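# Set the calendar to 03 and tray both cubes

## Task

Make the calendar's front face (the side carrying the month name, currently turned toward the robot) read 03, with both digit cards the right way up. The calendar must keep facing the direction it faces now, and at the end both cubes must be lying flat inside the tray.

## Robot and tools

Robot: two arms on a table. left_arm carries a left hand and right_arm a right hand; the left hand is a mirror of the right. Calibrated bases in the scene frame: left_arm at (+0.039, +0.255, 0) m, right_arm at (+0.011, -0.299, -0.002) m, each turned very slightly about z. A post is fixed to the floor behind the arms. Anything that ends up off the table, dropped or left there, fails the job.

Scene frame: origin at table-top height, halfway between the nominal bases. +x points out over the table, +y toward left_arm, +z up. Left and right in camera images are not the arm names.

Hand point: a point fixed to the palm, 0.05 m in front of it and 0.15 m from the wrist face. Its +z runs along the straight fingers, +y comes out of the palm, +x goes across the palm away from the thumb on the right hand and toward the thumb on the left hand. Straight fingertips reach 0.06 to 0.07 m past the point along +z, and sit 0.06 m behind it along -y. A wrist bracket on the little-finger side can strike objects.

Row layout (shared by execute_actions and move): 28 numbers, all in [-1, 1], always for both arms. Order: left dx, dy, dz, rx, ry, rz; left little, ring, middle, index, thumb_bend, thumb_turn, force_limit, speed; then the same 14 for the right arm.
- dx..rz are offsets, not poses: they are measured from that arm's Hand target at the start of the call, along scene axes, rotating about the Hand target position. 1.0 = 0.6 m or 180 degrees. rx, ry, rz form one rotation vector. Six zeros means no new request for that arm. Repeating an offset in a new call moves the arm further.
- Finger and thumb numbers are absolute targets: +1 open/straight, -1 curled. thumb_turn +1 puts the thumb beside the palm, -1 opposite the fingers. With the thumb turned in, thumb and fingers grasp objects roughly 0.035 to 0.065 m thick; a handle down to 0.025 m; thumb tip against index pad can pinch light items up to about 0.08 m.
- force_limit: -1 to +1 maps to about 0 to 10 N at the fingertip (thumb motors up to 15 N). speed: rises linearly from near zero at -1 to full at +0.48, full above that. For a soft grip close with speed at -0.94 or lower.
- There is no 'unchanged' value for a hand: resend the eight numbers of its last executed row. If none has run yet, send its hand_measured six values plus hand_force_limit and hand_speed.

execute_actions(actions, cameras): actions is a list of actions; each action is a table of up to 15 rows, one per 1/30 s step, and a short table repeats its last row to step 15. Every row of an action counts from the same start pose. Images return only if actions is empty or cameras names them (["all"], a list of names, or []).

move(target, speed, blend, blocking, cameras): drives each hand point in a straight line toward target, which is one 28-number row or a list of up to 15 rows; every row is an offset from the Hand targets at the call's start, not from the previous row. speed is path top speed in m/s, 0.002 to 4.3, default 0.25 (turns at twice that in rad/s); one value or one per target. blend, in m, rounds corners in a list; 0 stops at each. Total path time caps at 10 s. Moves do not avoid obstacles or the other arm; faster moves lag, overshoot and hit harder. blocking=false returns after about 0.5 s while the move continues. The result adds a 'move:' line: done, off_target, moving, held or fault, plus limits (paced = pose clipped, held = steps withheld).

wait(seconds 0 to 3600): lets time pass, sending nothing new. stop(): brakes a running move. zoom_image(camera, region [x0, y0, x1, y1] in pixels, at most 504 by 504): enlarges part of the latest image from cam_high (896x504), cam_left_wrist or cam_right_wrist (672x504). show_instructions(): shows reference pages. finished_scene(scene=1): ends the scene for good; the goal must hold without the robot.

Results: end_effector_position (m) and end_effector_quat_wxyz in the scene frame, may be off by a few cm. Hand target is the last commanded pose after clipping; the next offsets start there. The arm often rests 1 to 3 cm (sometimes 5 cm) short, usually lower; a fresh execute_actions call re-requests it, or send the remaining gap as an offset. hand_measured, hand_stopped_by (moving, target, force, stalled, fault) and hand_load_n follow the motor order above; load is positive when the finger is pushed open, and a lost grip shows as load near 0. Joint torques include offsets and noise; entries 3 and 4 wrap at ±28 N m. Joint velocities may be omitted when all are near zero.

Cautions: commanded orientation is clipped each step to 40 degrees from the measured one, and even small turns can shift the hand point. A wrist near the first joint axis can swing the whole arm. A blocked arm keeps pressing; command back past the hand point to release. The clearance check does not stop hand-to-hand contact, and closing one hand on the other's fingers counts as a collision between arms. Avoid drops of any height, releasing moving parts, fast impacts and hard pushes, and heavy finger loads. Holding loads or straining at full stretch heats motors: a MOTOR HOT line appears at 85 °C, and at 100 °C that arm goes limp for 30 to 60 s or more.

Each tool is called in YAML: its name, and indented under it one key for each argument.

Reference images:

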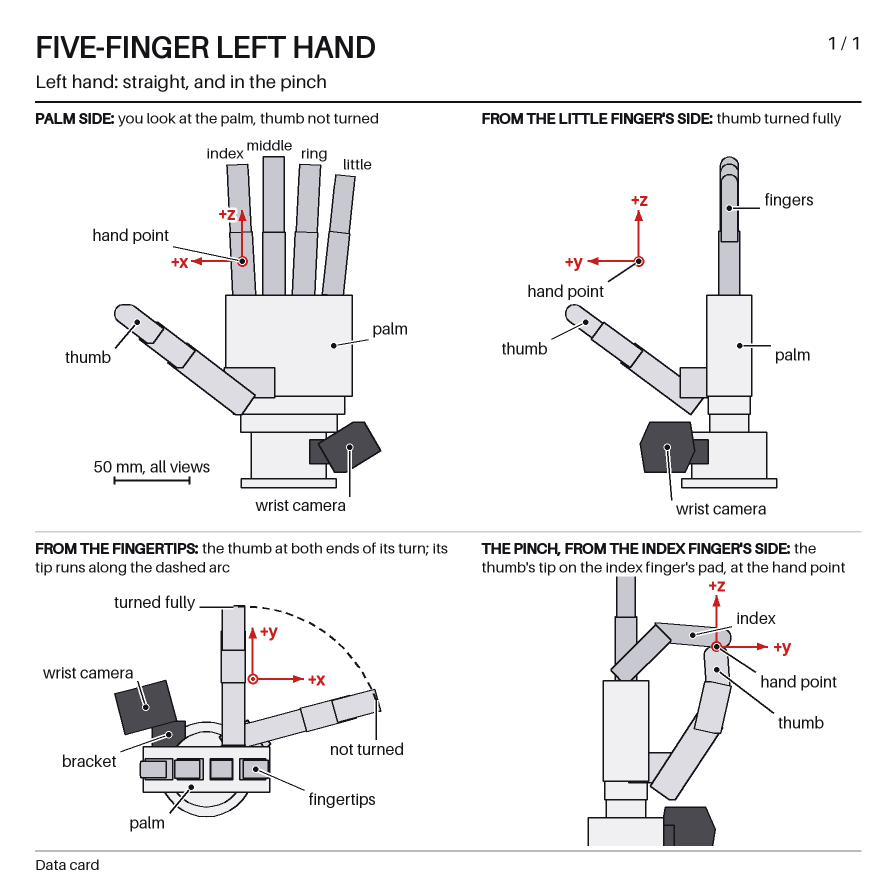

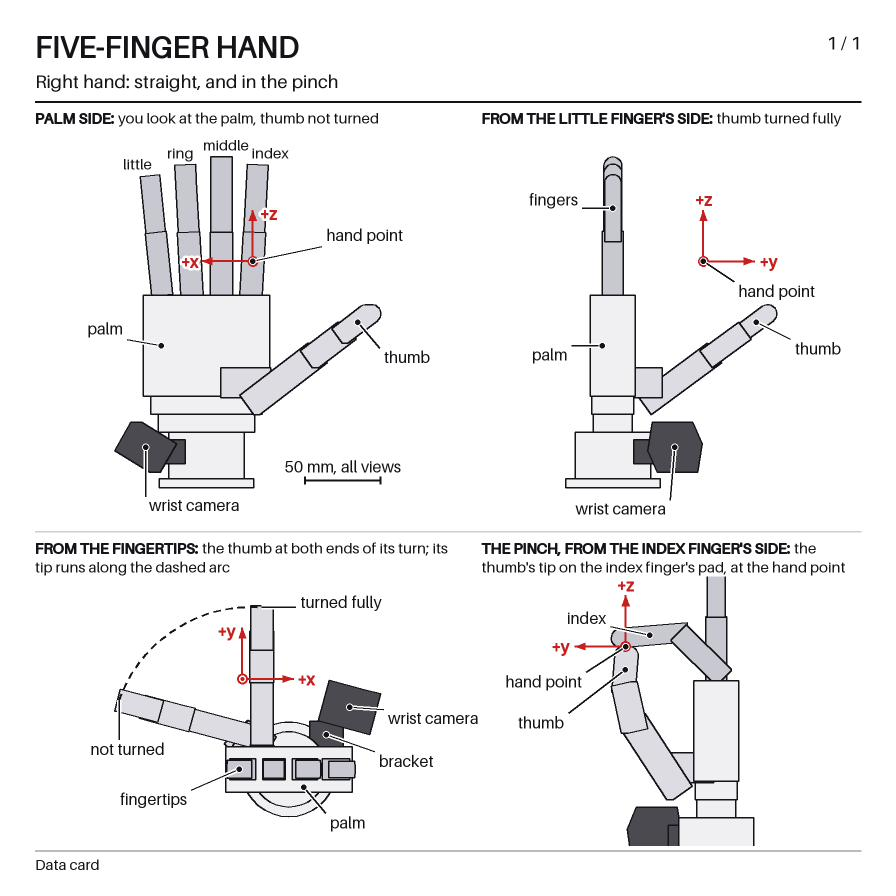

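## Session

execute_actions:
  actions: []

Scene clock: 0.00 s.
left_arm: end_effector_position=(+0.6243, +0.3244, +0.1971) hand_measured=(+1.000, +1.000, +1.000, +1.000, +1.000, +1.000) hand_load_n=(+0.0, +0.0, +0.0, +0.0, +0.0, +0.0) hand_stopped_by=(target, target, target, target, target, target) hand_force_limit=0.00 hand_speed=-0.80 end_effector_quat_wxyz=(+0.692, -0.601, +0.398, +0.033) | right_arm: end_effector_position=(+0.3647, -0.0168, +0.2430) hand_measured=(+1.000, +1.000, +1.000, +1.000, +1.000, +1.000) hand_load_n=(+0.0, +0.0, +0.0, +0.0, +0.0, +0.0) hand_stopped_by=(target, target, target, target, target, target) hand_force_limit=0.00 hand_speed=-0.80 end_effector_quat_wxyz=(-0.403, +0.913, -0.060, +0.019)
Joint positions: left_arm=[-0.164 1.655 1.038 0.496 -1.23 0.518] | right_arm=[0.473 1.325 1.247 -0.971 -0.678 -0.811]
Joint velocities: within noise
Joint torques (N m): no reading
Motor temperatures (°C): left_arm=[29 30 25 26 26 24] | right_arm=[24 32 28 25 28 25]
Heat: left arm: hottest shoulder 30 °C; right arm: hottest shoulder 32 °C.
Hand target: left_arm +0.6316, +0.3229, +0.2136; +0.697, -0.605, +0.385, +0.020 | right_arm +0.3711, -0.0138, +0.2538; -0.409, +0.911, -0.055, +0.030

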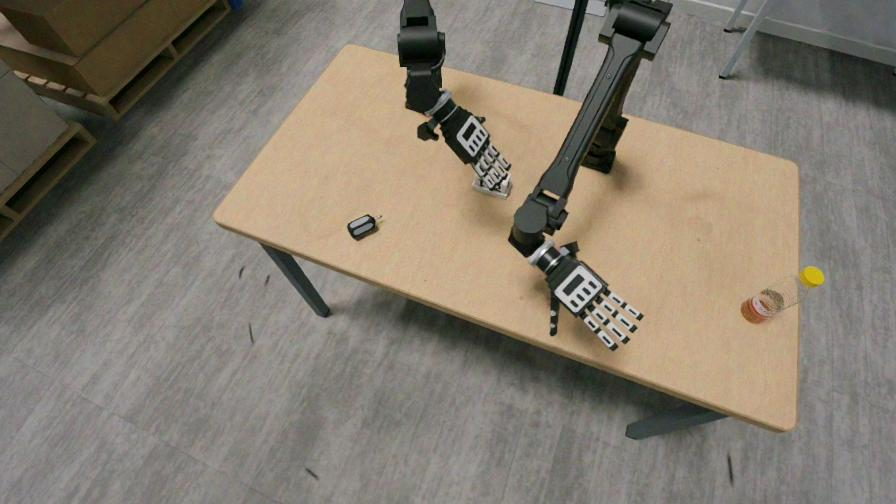

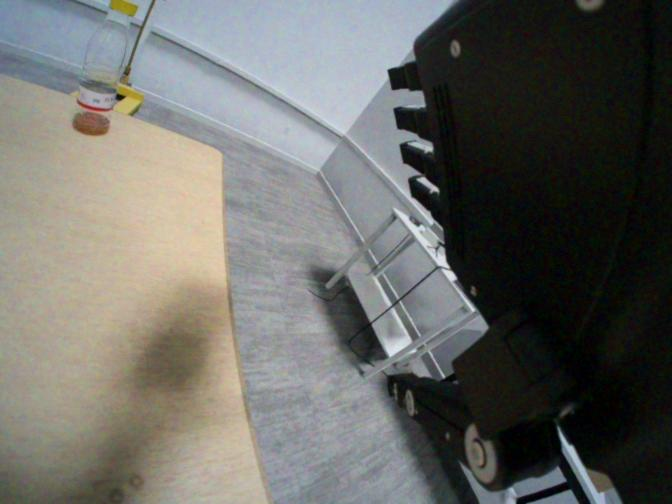

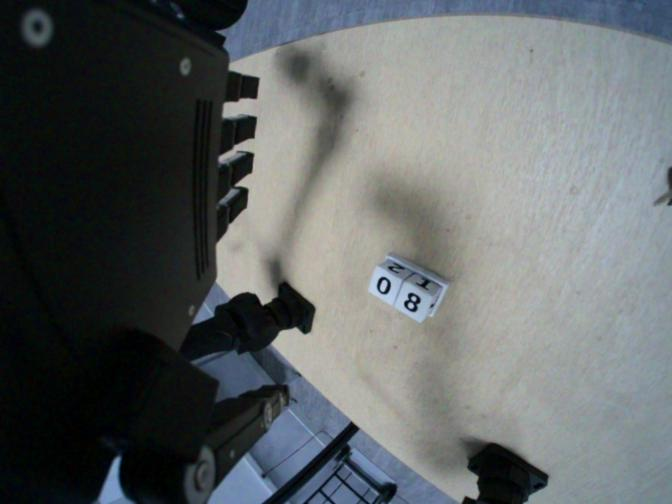

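zoom_image:
  camera: "cam_right_wrist"
  region: [340, 230, 480, 340]

zoom_image:
  camera: "cam_high"
  region: [440, 130, 560, 220]

Scaled by 3.600 from the camera's image (finer frame: 960x720).

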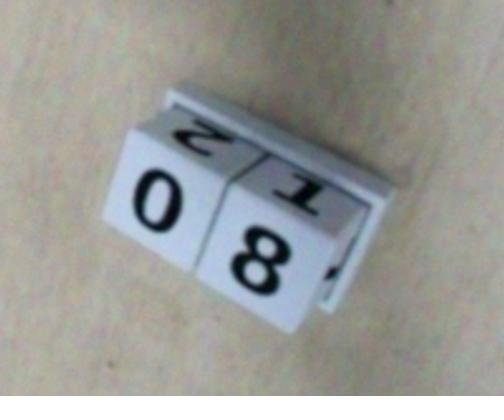

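Scaled by 4.200 from the camera's image (finer frame: 1280x720).

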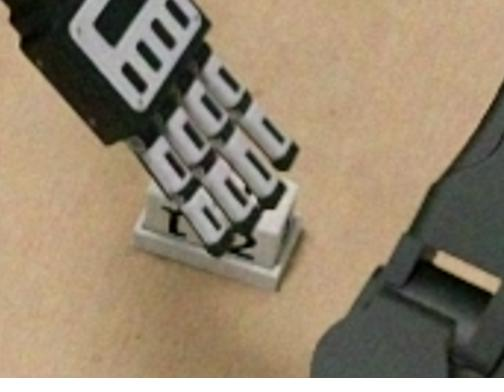

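move:
  target: [0,0,0,0,0,0,1,1,1,1,1,1,0,-0.8,-0.1,-0.3,0.1,0,0,0,1,1,1,1,1,1,0,-0.8]
  cameras: ["all"]

Scene clock: 50.27 s.
left_arm: end_effector_position=(+0.6243, +0.3244, +0.1971) hand_measured=(+1.000, +1.000, +1.000, +1.000, +1.000, +1.000) hand_load_n=(+0.0, -0.5, +0.0, +0.0, +0.0, +0.0) hand_stopped_by=(target, target, target, target, target, target) hand_force_limit=0.00 hand_speed=-0.80 end_effector_quat_wxyz=(+0.692, -0.601, +0.398, +0.033) | right_arm: end_effector_position=(+0.3007, -0.1928, +0.2992) hand_measured=(+1.000, +1.000, +1.000, +1.000, +1.000, +1.000) hand_load_n=(+0.0, +0.0, +0.0, +0.0, +0.0, +0.0) hand_stopped_by=(target, target, target, target, target, target) hand_force_limit=0.00 hand_speed=-0.80 end_effector_quat_wxyz=(-0.406, +0.911, -0.065, +0.014)
Joint positions: left_arm=[-0.164 1.655 1.038 0.496 -1.23 0.518] | right_arm=[0.028 1.136 1.257 -1.578 -0.832 -1.381]
Joint torques (N m): left_arm=[-1.03 -11.46 10.81 1.22 -0.25 0.01] | right_arm=[-0.44 -5.83 14.75 0.39 -0.88 -0.19]
Motor temperatures (°C): left_arm=[29 31 28 27 26 24] | right_arm=[24 33 33 25 28 25]
Heat: left arm: hottest shoulder 31 °C; right arm: hottest shoulder 33 °C.
Hand target: left_arm +0.6316, +0.3229, +0.2136; +0.697, -0.605, +0.385, +0.020 | right_arm +0.3111, -0.1938, +0.3137; -0.408, +0.911, -0.055, +0.030
Off the commanded pose: left_arm 0.018 m, 2 deg | right_arm 0.018 m, 2 deg.
move: off_target (right_arm)

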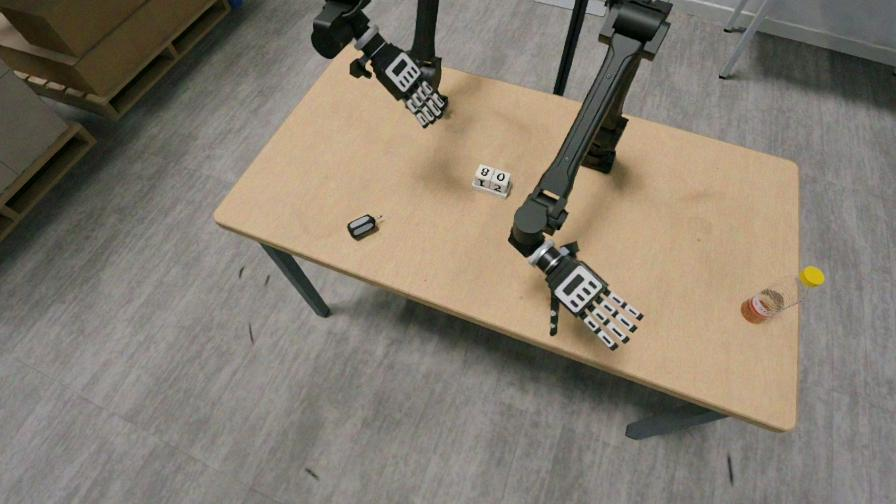

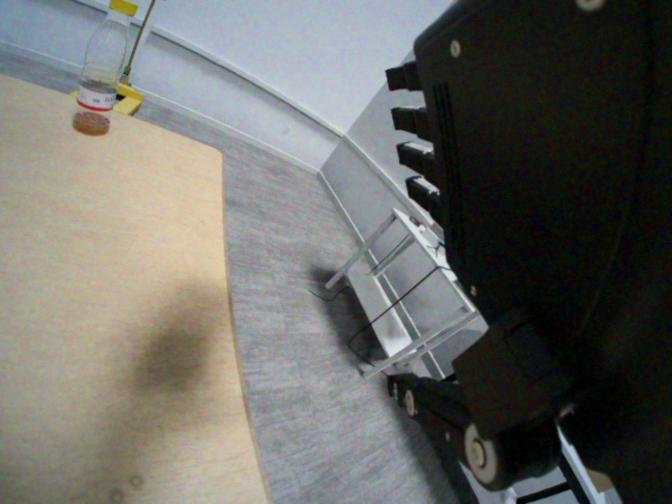

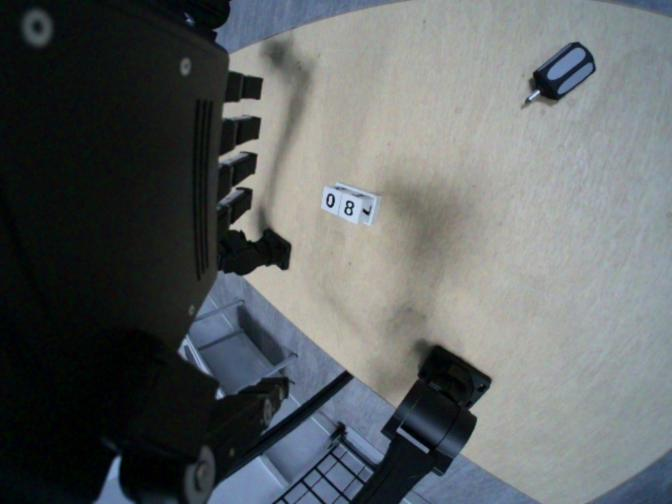

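zoom_image:
  camera: "cam_right_wrist"
  region: [305, 165, 395, 240]

zoom_image:
  camera: "cam_high"
  region: [450, 150, 530, 210]

Scaled by 5.600 from the camera's image (finer frame: 960x720).

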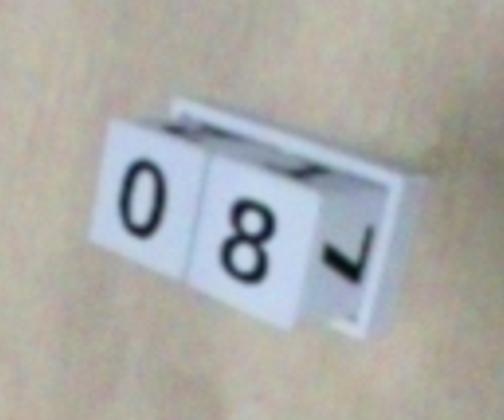

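Scaled by 6.300 from the camera's image (finer frame: 1280x720).

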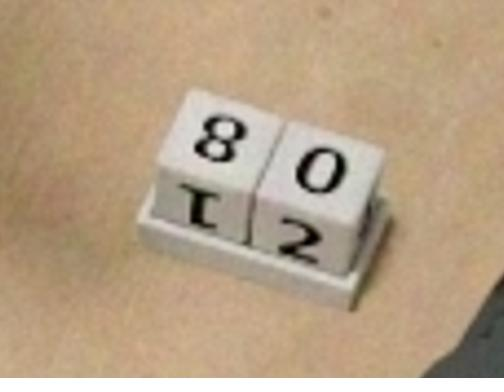

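move:
  target: [0,0,0,0,0,0,1,1,1,1,1,1,0,-0.8,-0.2,0.15,0,0,0,-0.5,1,1,1,1,1,1,0,-0.8]
  cameras: ["all"]

Scene clock: 205.97 s.
left_arm: end_effector_position=(+0.6243, +0.3244, +0.1971) hand_measured=(+1.000, +1.000, +1.000, +1.000, +1.000, +1.000) hand_load_n=(+0.0, +0.0, +0.0, +0.0, +0.0, +0.0) hand_stopped_by=(target, target, target, target, target, target) hand_force_limit=0.00 hand_speed=-0.80 end_effector_quat_wxyz=(+0.692, -0.601, +0.398, +0.033) | right_arm: end_effector_position=(+0.1892, -0.1118, +0.2950) hand_measured=(+1.000, +1.000, +1.000, +1.000, +1.000, +1.000) hand_load_n=(-0.5, +0.0, +0.0, +0.0, +0.0, +0.0) hand_stopped_by=(target, target, target, target, target, target) hand_force_limit=0.00 hand_speed=-0.80 end_effector_quat_wxyz=(-0.253, +0.613, -0.679, +0.316)
Joint positions: left_arm=[-0.164 1.655 1.038 0.496 -1.23 0.518] | right_arm=[1.213 0.793 1.051 -1.586 0.806 1.18]
Joint torques (N m): left_arm=[-0.97 -11.52 10.82 1.21 -0.25 0.01] | right_arm=[0.32 -1.38 14.76 0.58 0.77 0.03]
Motor temperatures (°C): left_arm=[29 31 31 26 26 24] | right_arm=[24 32 44 25 28 25]
Heat: left arm: hottest shoulder 31 °C; right arm: hottest elbow 44 °C.
Hand target: left_arm +0.6316, +0.3229, +0.2136; +0.697, -0.605, +0.385, +0.020 | right_arm +0.1910, -0.1037, +0.3137; +0.268, -0.605, +0.683, -0.310
Off the commanded pose: left_arm 0.018 m, 2 deg | right_arm 0.020 m, 2 deg.
move: off_target (right_arm)

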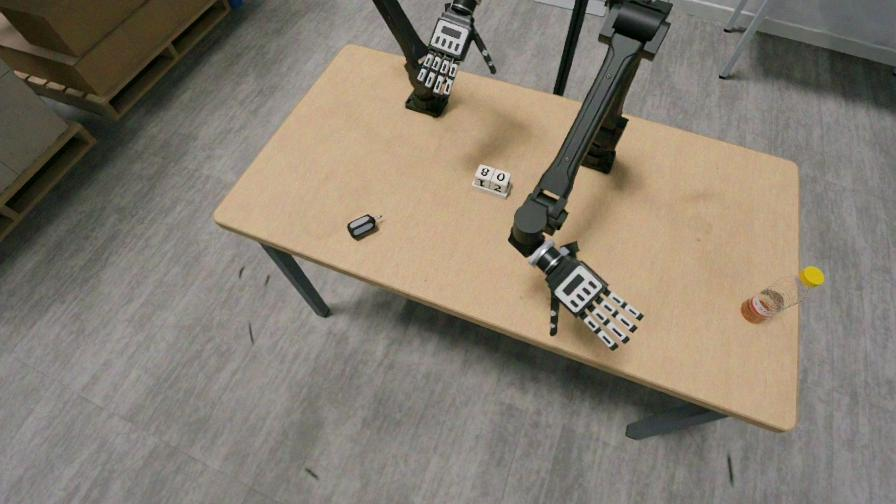

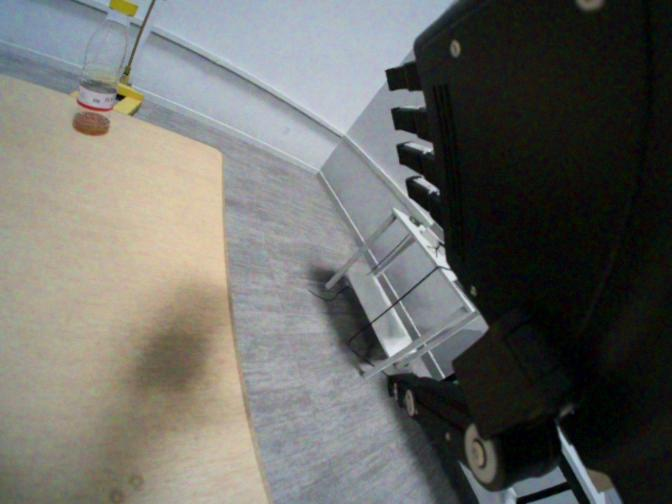

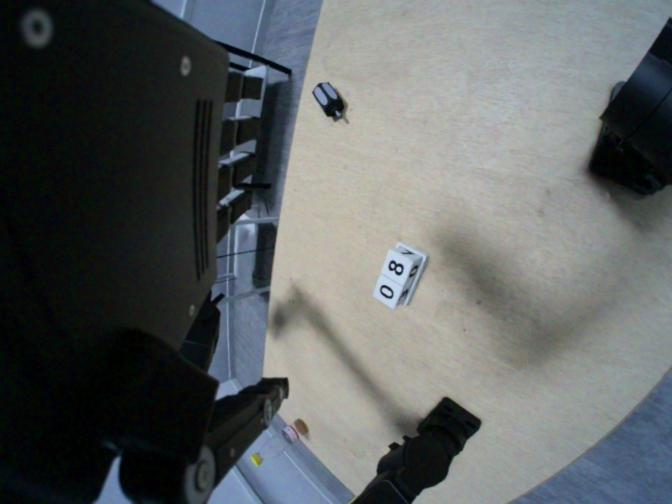

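zoom_image:
  camera: "cam_right_wrist"
  region: [360, 230, 440, 315]

Scaled by 5.929 from the camera's image (finer frame: 960x720).

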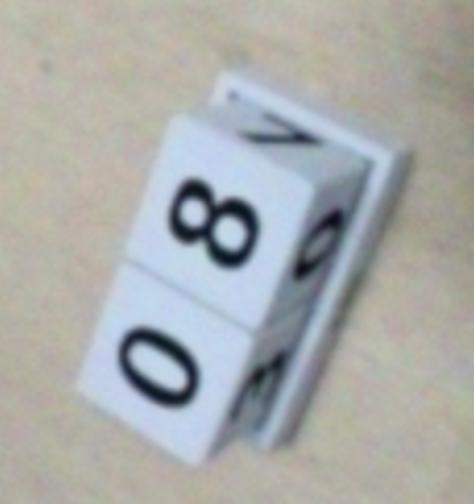

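move:
  target: [0,0,0,0,0,0,1,1,1,1,1,1,0,-0.8,0.0,0.06,-0.2,0,0,0,1,1,1,1,1,1,0,-0.8]
  cameras: ["cam_right_wrist"]

Scene clock: 215.40 s.
left_arm: end_effector_position=(+0.6243, +0.3244, +0.1971) hand_measured=(+1.000, +1.000, +1.000, +1.000, +1.000, +1.000) hand_load_n=(-0.5, +0.0, +0.0, +0.0, +0.0, +0.0) hand_stopped_by=(target, target, target, target, target, target) hand_force_limit=0.00 hand_speed=-0.80 end_effector_quat_wxyz=(+0.692, -0.601, +0.398, +0.033) | right_arm: end_effector_position=(+0.1898, -0.0735, +0.1908) hand_measured=(+1.000, +1.000, +1.000, +1.000, +1.000, +1.000) hand_load_n=(+0.0, +0.0, +0.0, +0.0, +0.0, -0.5) hand_stopped_by=(target, target, target, target, target, target) hand_force_limit=0.00 hand_speed=-0.80 end_effector_quat_wxyz=(-0.258, +0.611, -0.679, +0.314)
Joint positions: left_arm=[-0.164 1.655 1.038 0.496 -1.23 0.518] | right_arm=[1.276 0.87 0.811 -1.319 0.82 1.266]
Joint torques (N m): left_arm=[-1.03 -11.52 10.82 1.21 -0.25 0.01] | right_arm=[0.09 -3.19 11.17 1.26 0.78 0.04]
Heat: left arm: hottest shoulder 31 °C; right arm: hottest elbow 42 °C.
Hand target: left_arm +0.6316, +0.3229, +0.2136; +0.697, -0.605, +0.385, +0.020 | right_arm +0.1910, -0.0678, +0.1936; +0.268, -0.605, +0.683, -0.310
Off the commanded pose: left_arm 0.018 m, 2 deg | right_arm 0.007 m, 1 deg.
move: done

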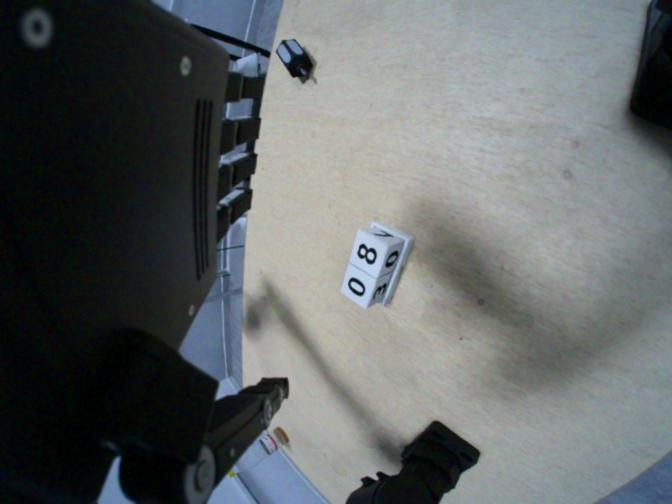

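zoom_image:
  camera: "cam_right_wrist"
  region: [330, 215, 420, 315]

Scaled by 5.040 from the camera's image (finer frame: 960x720).

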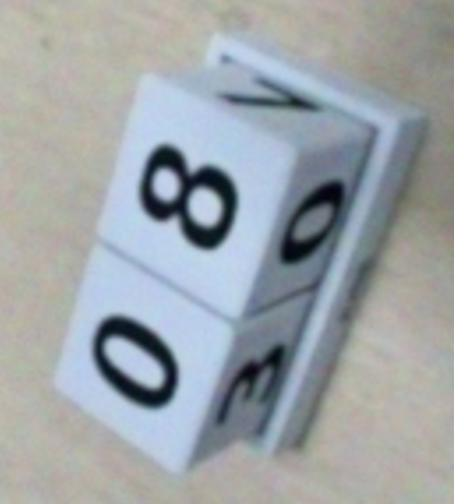

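move:
  target: [0,0,0,0,0,0,1,1,1,1,1,1,0,-0.8,0.03,0.06,-0.12,0,0,0,1,1,1,1,1,1,0,-0.8]
  cameras: ["cam_right_wrist"]

zoom_image:
  camera: "cam_right_wrist"
  region: [300, 180, 440, 320]

Scene clock: 228.33 s.
left_arm: end_effector_position=(+0.6243, +0.3244, +0.1971) hand_measured=(+1.000, +1.000, +1.000, +1.000, +1.000, +1.000) hand_load_n=(+0.0, +0.0, +0.0, +0.0, +0.0, -0.5) hand_stopped_by=(target, target, target, target, target, target) hand_force_limit=0.00 hand_speed=-0.80 end_effector_quat_wxyz=(+0.692, -0.601, +0.398, +0.033) | right_arm: end_effector_position=(+0.2060, -0.0345, +0.1189) hand_measured=(+1.000, +1.000, +1.000, +1.000, +1.000, +1.000) hand_load_n=(+0.0, +0.0, +0.0, +0.0, +0.0, +0.0) hand_stopped_by=(target, target, target, target, target, target) hand_force_limit=0.00 hand_speed=-0.80 end_effector_quat_wxyz=(+0.264, -0.606, +0.683, -0.312)
Joint positions: left_arm=[-0.164 1.655 1.038 0.496 -1.23 0.518] | right_arm=[1.267 1.038 0.71 -1.032 0.821 1.263]
Joint torques (N m): left_arm=[-0.97 -11.46 10.81 1.21 -0.26 0.01] | right_arm=[-0.73 -5.13 10.78 1.36 0.57 -0.17]
Heat: left arm: hottest elbow 32 °C; right arm: hottest elbow 41 °C.
Hand target: left_arm +0.6316, +0.3229, +0.2136; +0.697, -0.605, +0.385, +0.020 | right_arm +0.2091, -0.0317, +0.1218; +0.268, -0.605, +0.683, -0.310
Off the commanded pose: left_arm 0.018 m, 2 deg | right_arm 0.005 m, 1 deg.
move: done

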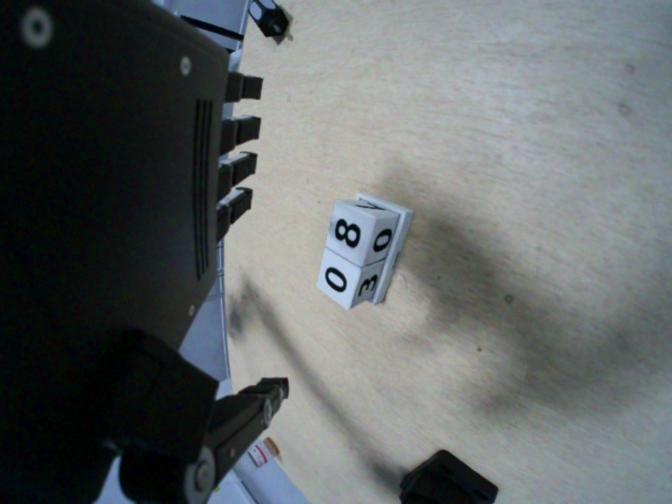

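Scaled by 3.600 from the camera's image (finer frame: 960x720).

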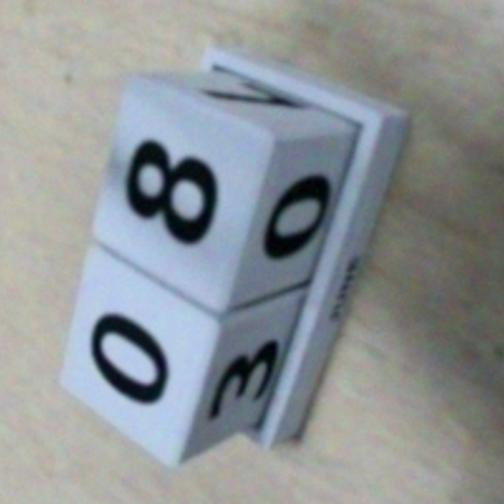

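zoom_image:
  camera: "cam_right_wrist"
  region: [345, 250, 395, 310]

Scaled by 8.400 from the camera's image (finer frame: 960x720).

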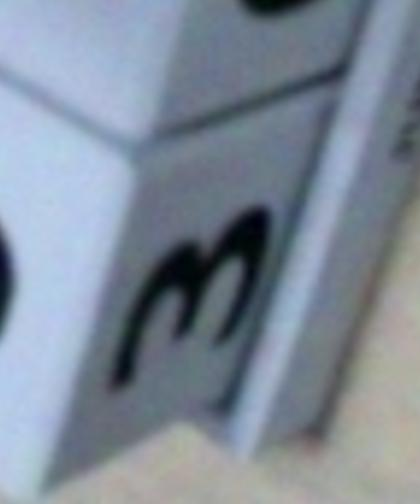

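move:
  target: [0,0,0,0,0,0,1,1,1,1,1,1,0,-0.8,0,0,0.05,0,0,0,1,1,1,1,1,-1,0,0]
  cameras: ["cam_right_wrist"]

Scene clock: 325.70 s.
left_arm: end_effector_position=(+0.6243, +0.3244, +0.1971) hand_measured=(+1.000, +1.000, +1.000, +1.000, +1.000, +1.000) hand_load_n=(+0.0, +0.0, +0.0, +0.0, +0.0, -0.5) hand_stopped_by=(target, target, target, target, target, target) hand_force_limit=0.00 hand_speed=-0.80 end_effector_quat_wxyz=(+0.692, -0.601, +0.398, +0.033) | right_arm: end_effector_position=(+0.2037, -0.0424, +0.1318) hand_measured=(+1.000, +1.000, +1.000, +1.000, +1.000, -1.000) hand_load_n=(+0.0, -0.5, +0.0, +0.0, +0.0, +0.0) hand_stopped_by=(target, target, target, target, target, target) hand_force_limit=0.00 hand_speed=0.00 end_effector_quat_wxyz=(-0.254, +0.611, -0.680, +0.317)
Joint positions: left_arm=[-0.164 1.655 1.038 0.496 -1.23 0.518] | right_arm=[1.266 1.016 0.736 -1.101 0.821 1.258]
Joint torques (N m): left_arm=[-1.03 -11.46 10.82 1.22 -0.26 0.01] | right_arm=[-0.67 -5.36 14.31 0.47 0.57 -0.17]
Motor temperatures (°C): left_arm=[29 31 32 26 26 24] | right_arm=[24 32 37 25 28 25]
Heat: left arm: hottest elbow 32 °C; right arm: hottest elbow 37 °C.
Hand target: left_arm +0.6316, +0.3229, +0.2136; +0.697, -0.605, +0.385, +0.020 | right_arm +0.2091, -0.0318, +0.1517; +0.268, -0.605, +0.683, -0.310
Off the commanded pose: left_arm 0.018 m, 2 deg | right_arm 0.023 m, 2 deg.
move: off_target (right_arm)

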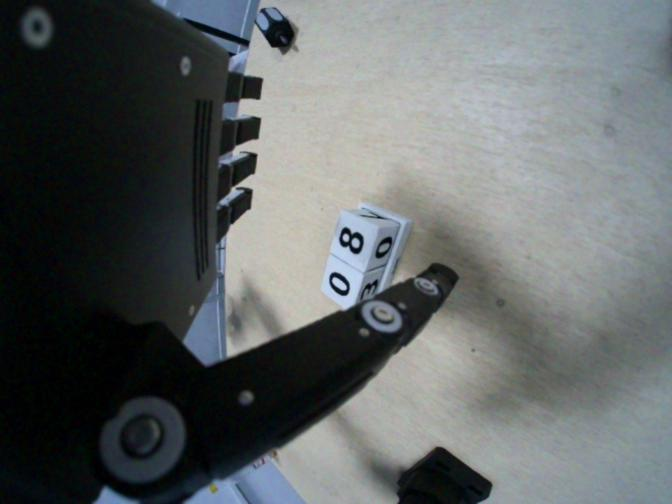

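move:
  target: [0,0,0,0,0,0,1,1,1,1,1,1,0,-0.8,0.075,0.071,-0.028,0,-0.052,0,1,1,0.6,0.6,1,-1,0,0]
  speed: 0.1
  cameras: ["all"]

zoom_image:
  camera: "cam_right_wrist"
  region: [200, 120, 440, 360]

zoom_image:
  camera: "cam_high"
  region: [440, 130, 560, 220]

Scene clock: 371.17 s.
left_arm: end_effector_position=(+0.6243, +0.3244, +0.1971) hand_measured=(+1.000, +1.000, +1.000, +1.000, +1.000, +1.000) hand_load_n=(+0.0, +0.0, +0.0, +0.0, +0.0, +0.0) hand_stopped_by=(target, target, target, target, target, target) hand_force_limit=0.00 hand_speed=-0.80 end_effector_quat_wxyz=(+0.692, -0.601, +0.398, +0.033) | right_arm: end_effector_position=(+0.2451, -0.0037, +0.1199) hand_measured=(+1.000, +1.000, +0.600, +0.600, +1.000, -1.000) hand_load_n=(+0.0, +0.0, +0.0, +0.0, +0.0, +0.0) hand_stopped_by=(target, target, target, target, target, target) hand_force_limit=0.00 hand_speed=0.00 end_effector_quat_wxyz=(-0.309, +0.585, -0.656, +0.363)
Joint positions: left_arm=[-0.164 1.655 1.038 0.496 -1.23 0.518] | right_arm=[1.26 1.152 0.736 -0.849 0.962 1.181]
Joint torques (N m): left_arm=[-1.03 -11.52 10.82 1.22 -0.26 0.01] | right_arm=[-0.73 -5.83 13.7 1.44 0.83 -0.2]
Heat: left arm: hottest elbow 33 °C; right arm: hottest elbow 41 °C.
Hand target: left_arm +0.6316, +0.3229, +0.2136; +0.697, -0.605, +0.385, +0.020 | right_arm +0.2540, +0.0109, +0.1349; +0.323, -0.578, +0.659, -0.358
Off the commanded pose: left_arm 0.018 m, 2 deg | right_arm 0.023 m, 2 deg.
move: off_target (right_arm)

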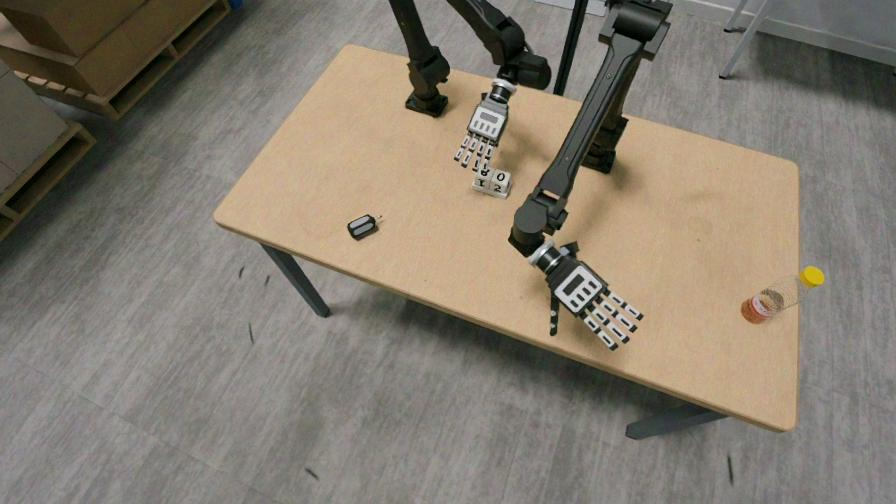

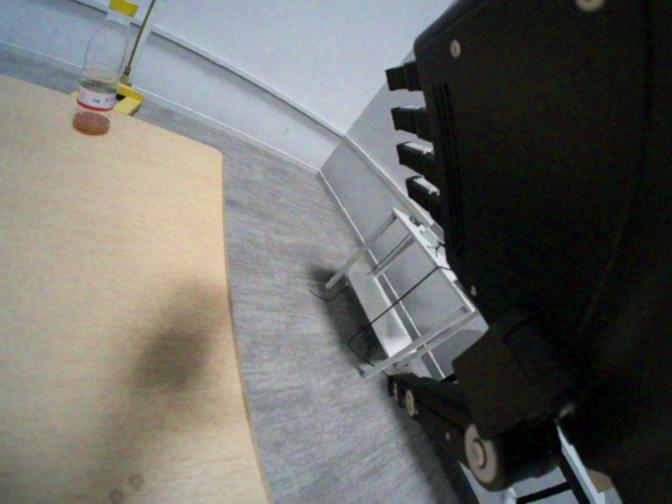

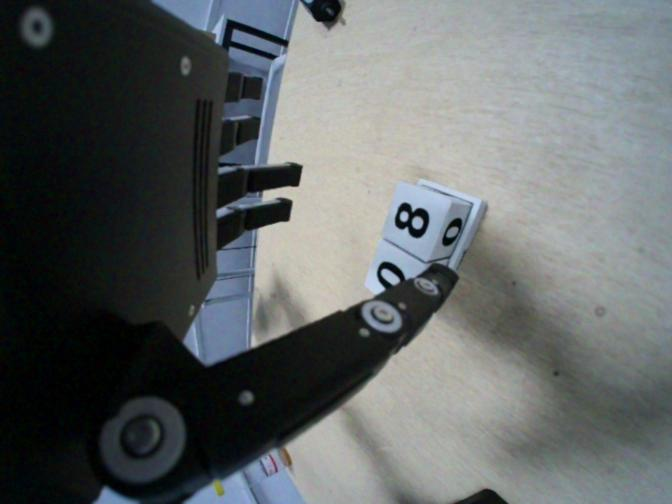

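Scaled by 2.100 from the camera's image (finer frame: 960x720).

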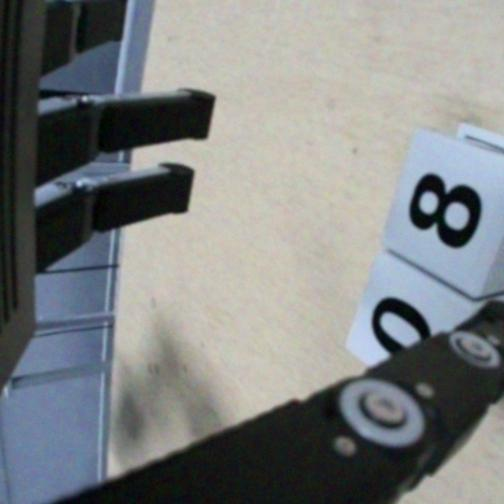

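Scaled by 4.200 from the camera's image (finer frame: 1280x720).

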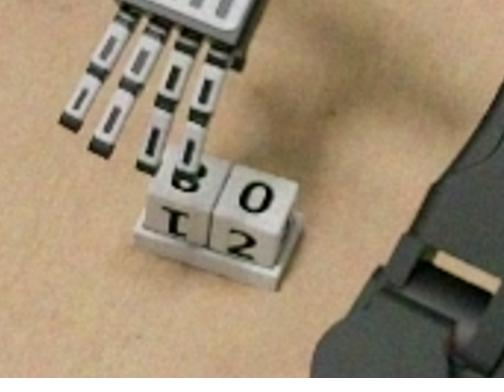

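zoom_image:
  camera: "cam_right_wrist"
  region: [350, 160, 500, 310]

Scaled by 3.360 from the camera's image (finer frame: 960x720).

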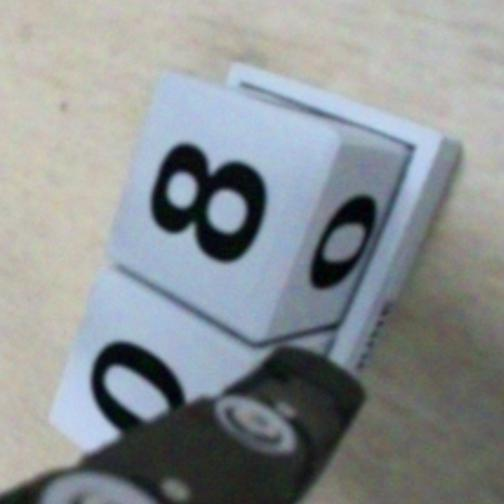

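move:
  target: [0,0,0,0,0,0,1,1,1,1,1,1,0,-0.8,-0.009,0.007,-0.0748,0,0,0.0194,1,1,0.6,0.6,1,-1,0,0]
  speed: 0.08
  cameras: ["cam_right_wrist","cam_high"]

zoom_image:
  camera: "cam_right_wrist"
  region: [340, 130, 520, 310]

zoom_image:
  camera: "cam_high"
  region: [440, 130, 560, 220]

Scene clock: 420.03 s.
left_arm: end_effector_position=(+0.6243, +0.3244, +0.1971) hand_measured=(+1.000, +1.000, +1.000, +1.000, +1.000, +1.000) hand_load_n=(+0.0, +0.0, +0.0, -0.5, +0.0, +0.0) hand_stopped_by=(target, target, target, target, target, target) hand_force_limit=0.00 hand_speed=-0.80 end_effector_quat_wxyz=(+0.692, -0.601, +0.398, +0.033) | right_arm: end_effector_position=(+0.2482, +0.0131, +0.0926) hand_measured=(+1.000, +1.000, +0.600, +0.600, +1.000, -1.000) hand_load_n=(+0.0, +0.0, +0.0, +0.0, -0.5, +0.0) hand_stopped_by=(target, target, target, target, target, target) hand_force_limit=0.00 hand_speed=0.00 end_effector_quat_wxyz=(-0.334, +0.594, -0.644, +0.348)
Joint positions: left_arm=[-0.164 1.655 1.038 0.496 -1.23 0.518] | right_arm=[1.26 1.193 0.67 -0.633 0.947 1.095]
Joint torques (N m): left_arm=[-1.03 -11.52 10.82 1.22 -0.25 0.01] | right_arm=[-0.21 -6.07 9.77 1.63 0.55 -0.18]
Motor temperatures (°C): left_arm=[29 31 33 26 26 24] | right_arm=[24 32 42 25 28 25]
Heat: left arm: hottest elbow 33 °C; right arm: hottest elbow 42 °C.
Hand target: left_arm +0.6316, +0.3229, +0.2136; +0.697, -0.605, +0.385, +0.020 | right_arm +0.2486, +0.0150, +0.0901; -0.333, +0.598, -0.641, +0.348
Off the commanded pose: left_arm 0.018 m, 2 deg | right_arm 0.003 m, 1 deg.
move: done
Images, in order (width x height): cam_high 896x504, cam_right_wrist 672x504.

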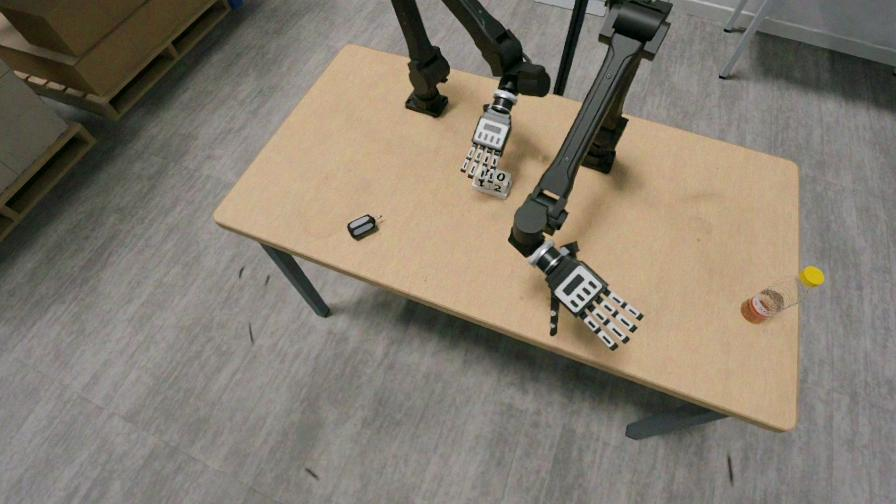

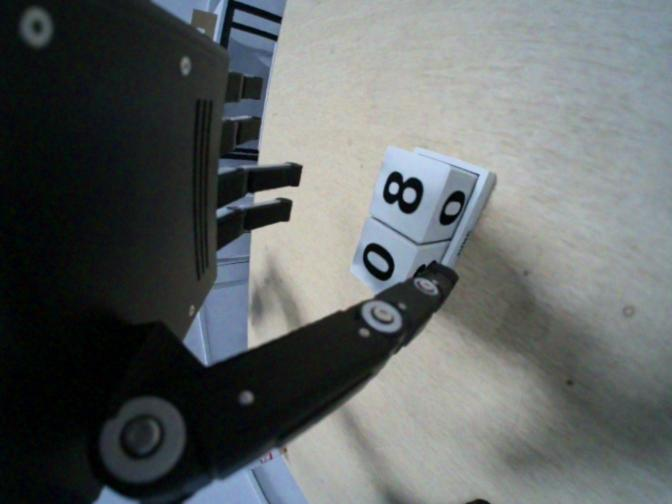

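Scaled by 2.800 from the camera's image (finer frame: 960x720).

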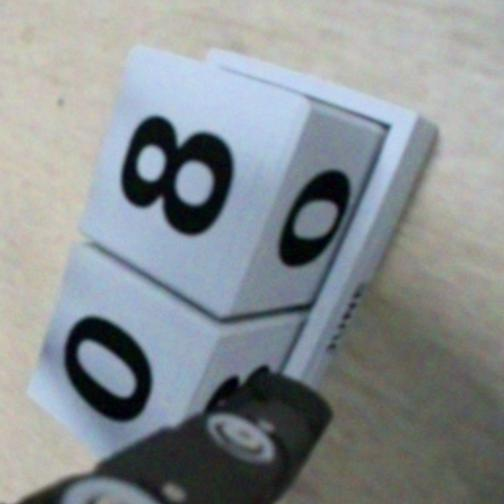

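Scaled by 4.200 from the camera's image (finer frame: 1280x720).

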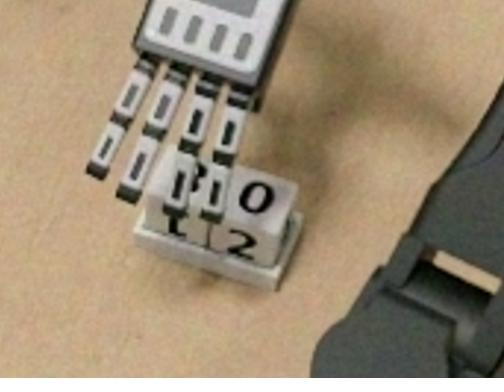

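move:
  target: [0,0,0,0,0,0,1,1,1,1,1,1,0,-0.8,-0.0162,-0.0265,-0.05,0,0,0,1,1,0.6,0.6,1,-1,0,0]
  speed: 0.06
  cameras: ["cam_right_wrist","cam_high"]

zoom_image:
  camera: "cam_right_wrist"
  region: [320, 130, 500, 310]

zoom_image:
  camera: "cam_high"
  region: [440, 130, 560, 220]

Scene clock: 452.00 s.
left_arm: end_effector_position=(+0.6243, +0.3244, +0.1971) hand_measured=(+1.000, +1.000, +1.000, +1.000, +1.000, +1.000) hand_load_n=(+0.0, +0.0, +0.0, +0.0, +0.0, +0.0) hand_stopped_by=(target, target, target, target, target, target) hand_force_limit=0.00 hand_speed=-0.80 end_effector_quat_wxyz=(+0.692, -0.601, +0.398, +0.033) | right_arm: end_effector_position=(+0.2401, -0.0047, +0.0627) hand_measured=(+1.000, +1.000, +0.600, +0.600, +1.000, -1.000) hand_load_n=(+0.0, +0.0, +0.0, +0.0, +0.0, +0.0) hand_stopped_by=(target, target, target, target, target, target) hand_force_limit=0.00 hand_speed=0.00 end_effector_quat_wxyz=(-0.330, +0.598, -0.641, +0.350)
Joint positions: left_arm=[-0.164 1.655 1.038 0.496 -1.23 0.518] | right_arm=[1.264 1.197 0.583 -0.556 0.947 1.095]
Joint torques (N m): left_arm=[-1.03 -11.52 10.82 1.21 -0.26 0.01] | right_arm=[0.38 -5.48 9.22 1.61 0.77 -0.02]
Heat: left arm: hottest elbow 33 °C; right arm: hottest elbow 39 °C.
Hand target: left_arm +0.6316, +0.3229, +0.2136; +0.697, -0.605, +0.385, +0.020 | right_arm +0.2389, -0.0008, +0.0601; -0.333, +0.598, -0.641, +0.348
Off the commanded pose: left_arm 0.018 m, 2 deg | right_arm 0.005 m, 0 deg.
move: done
Images, in order (width x height): cam_high 896x504, cam_right_wrist 672x504.

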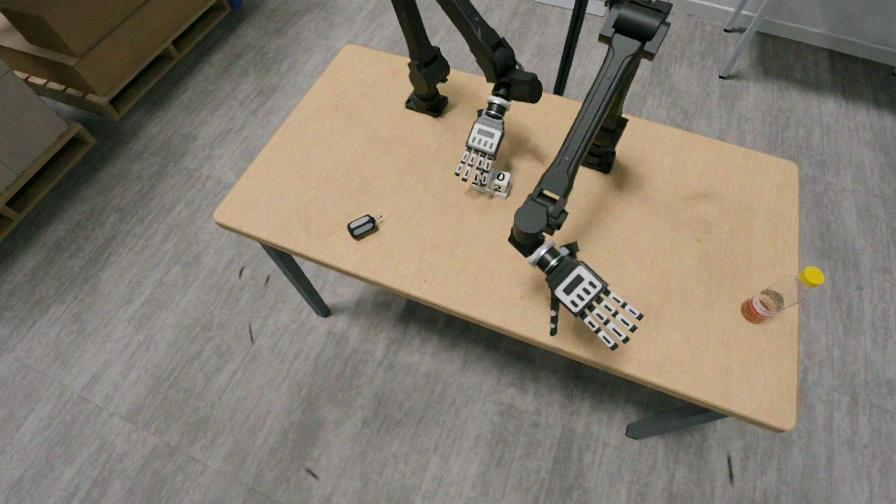

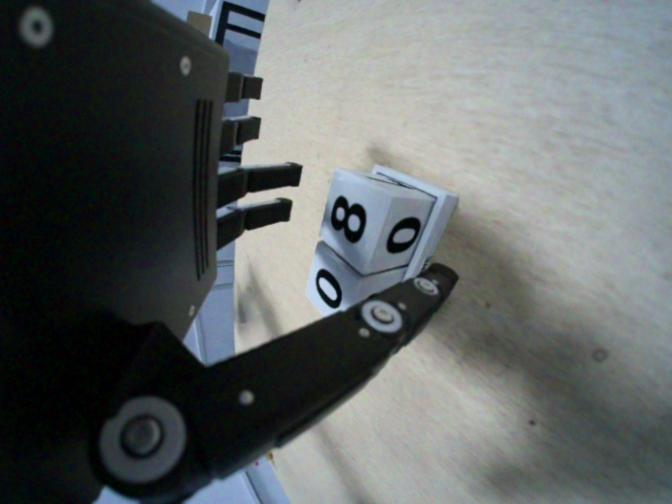

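Scaled by 2.800 from the camera's image (finer frame: 960x720).

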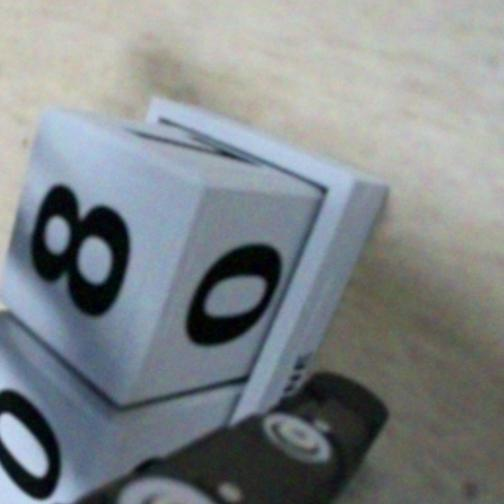

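Scaled by 4.200 from the camera's image (finer frame: 1280x720).

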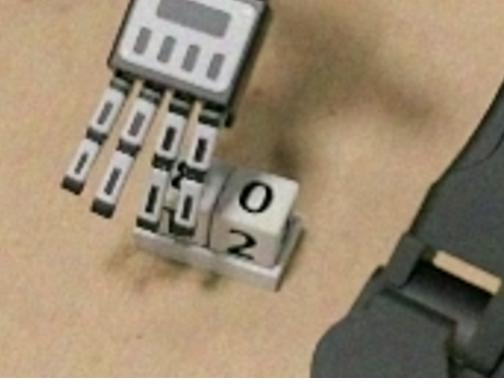

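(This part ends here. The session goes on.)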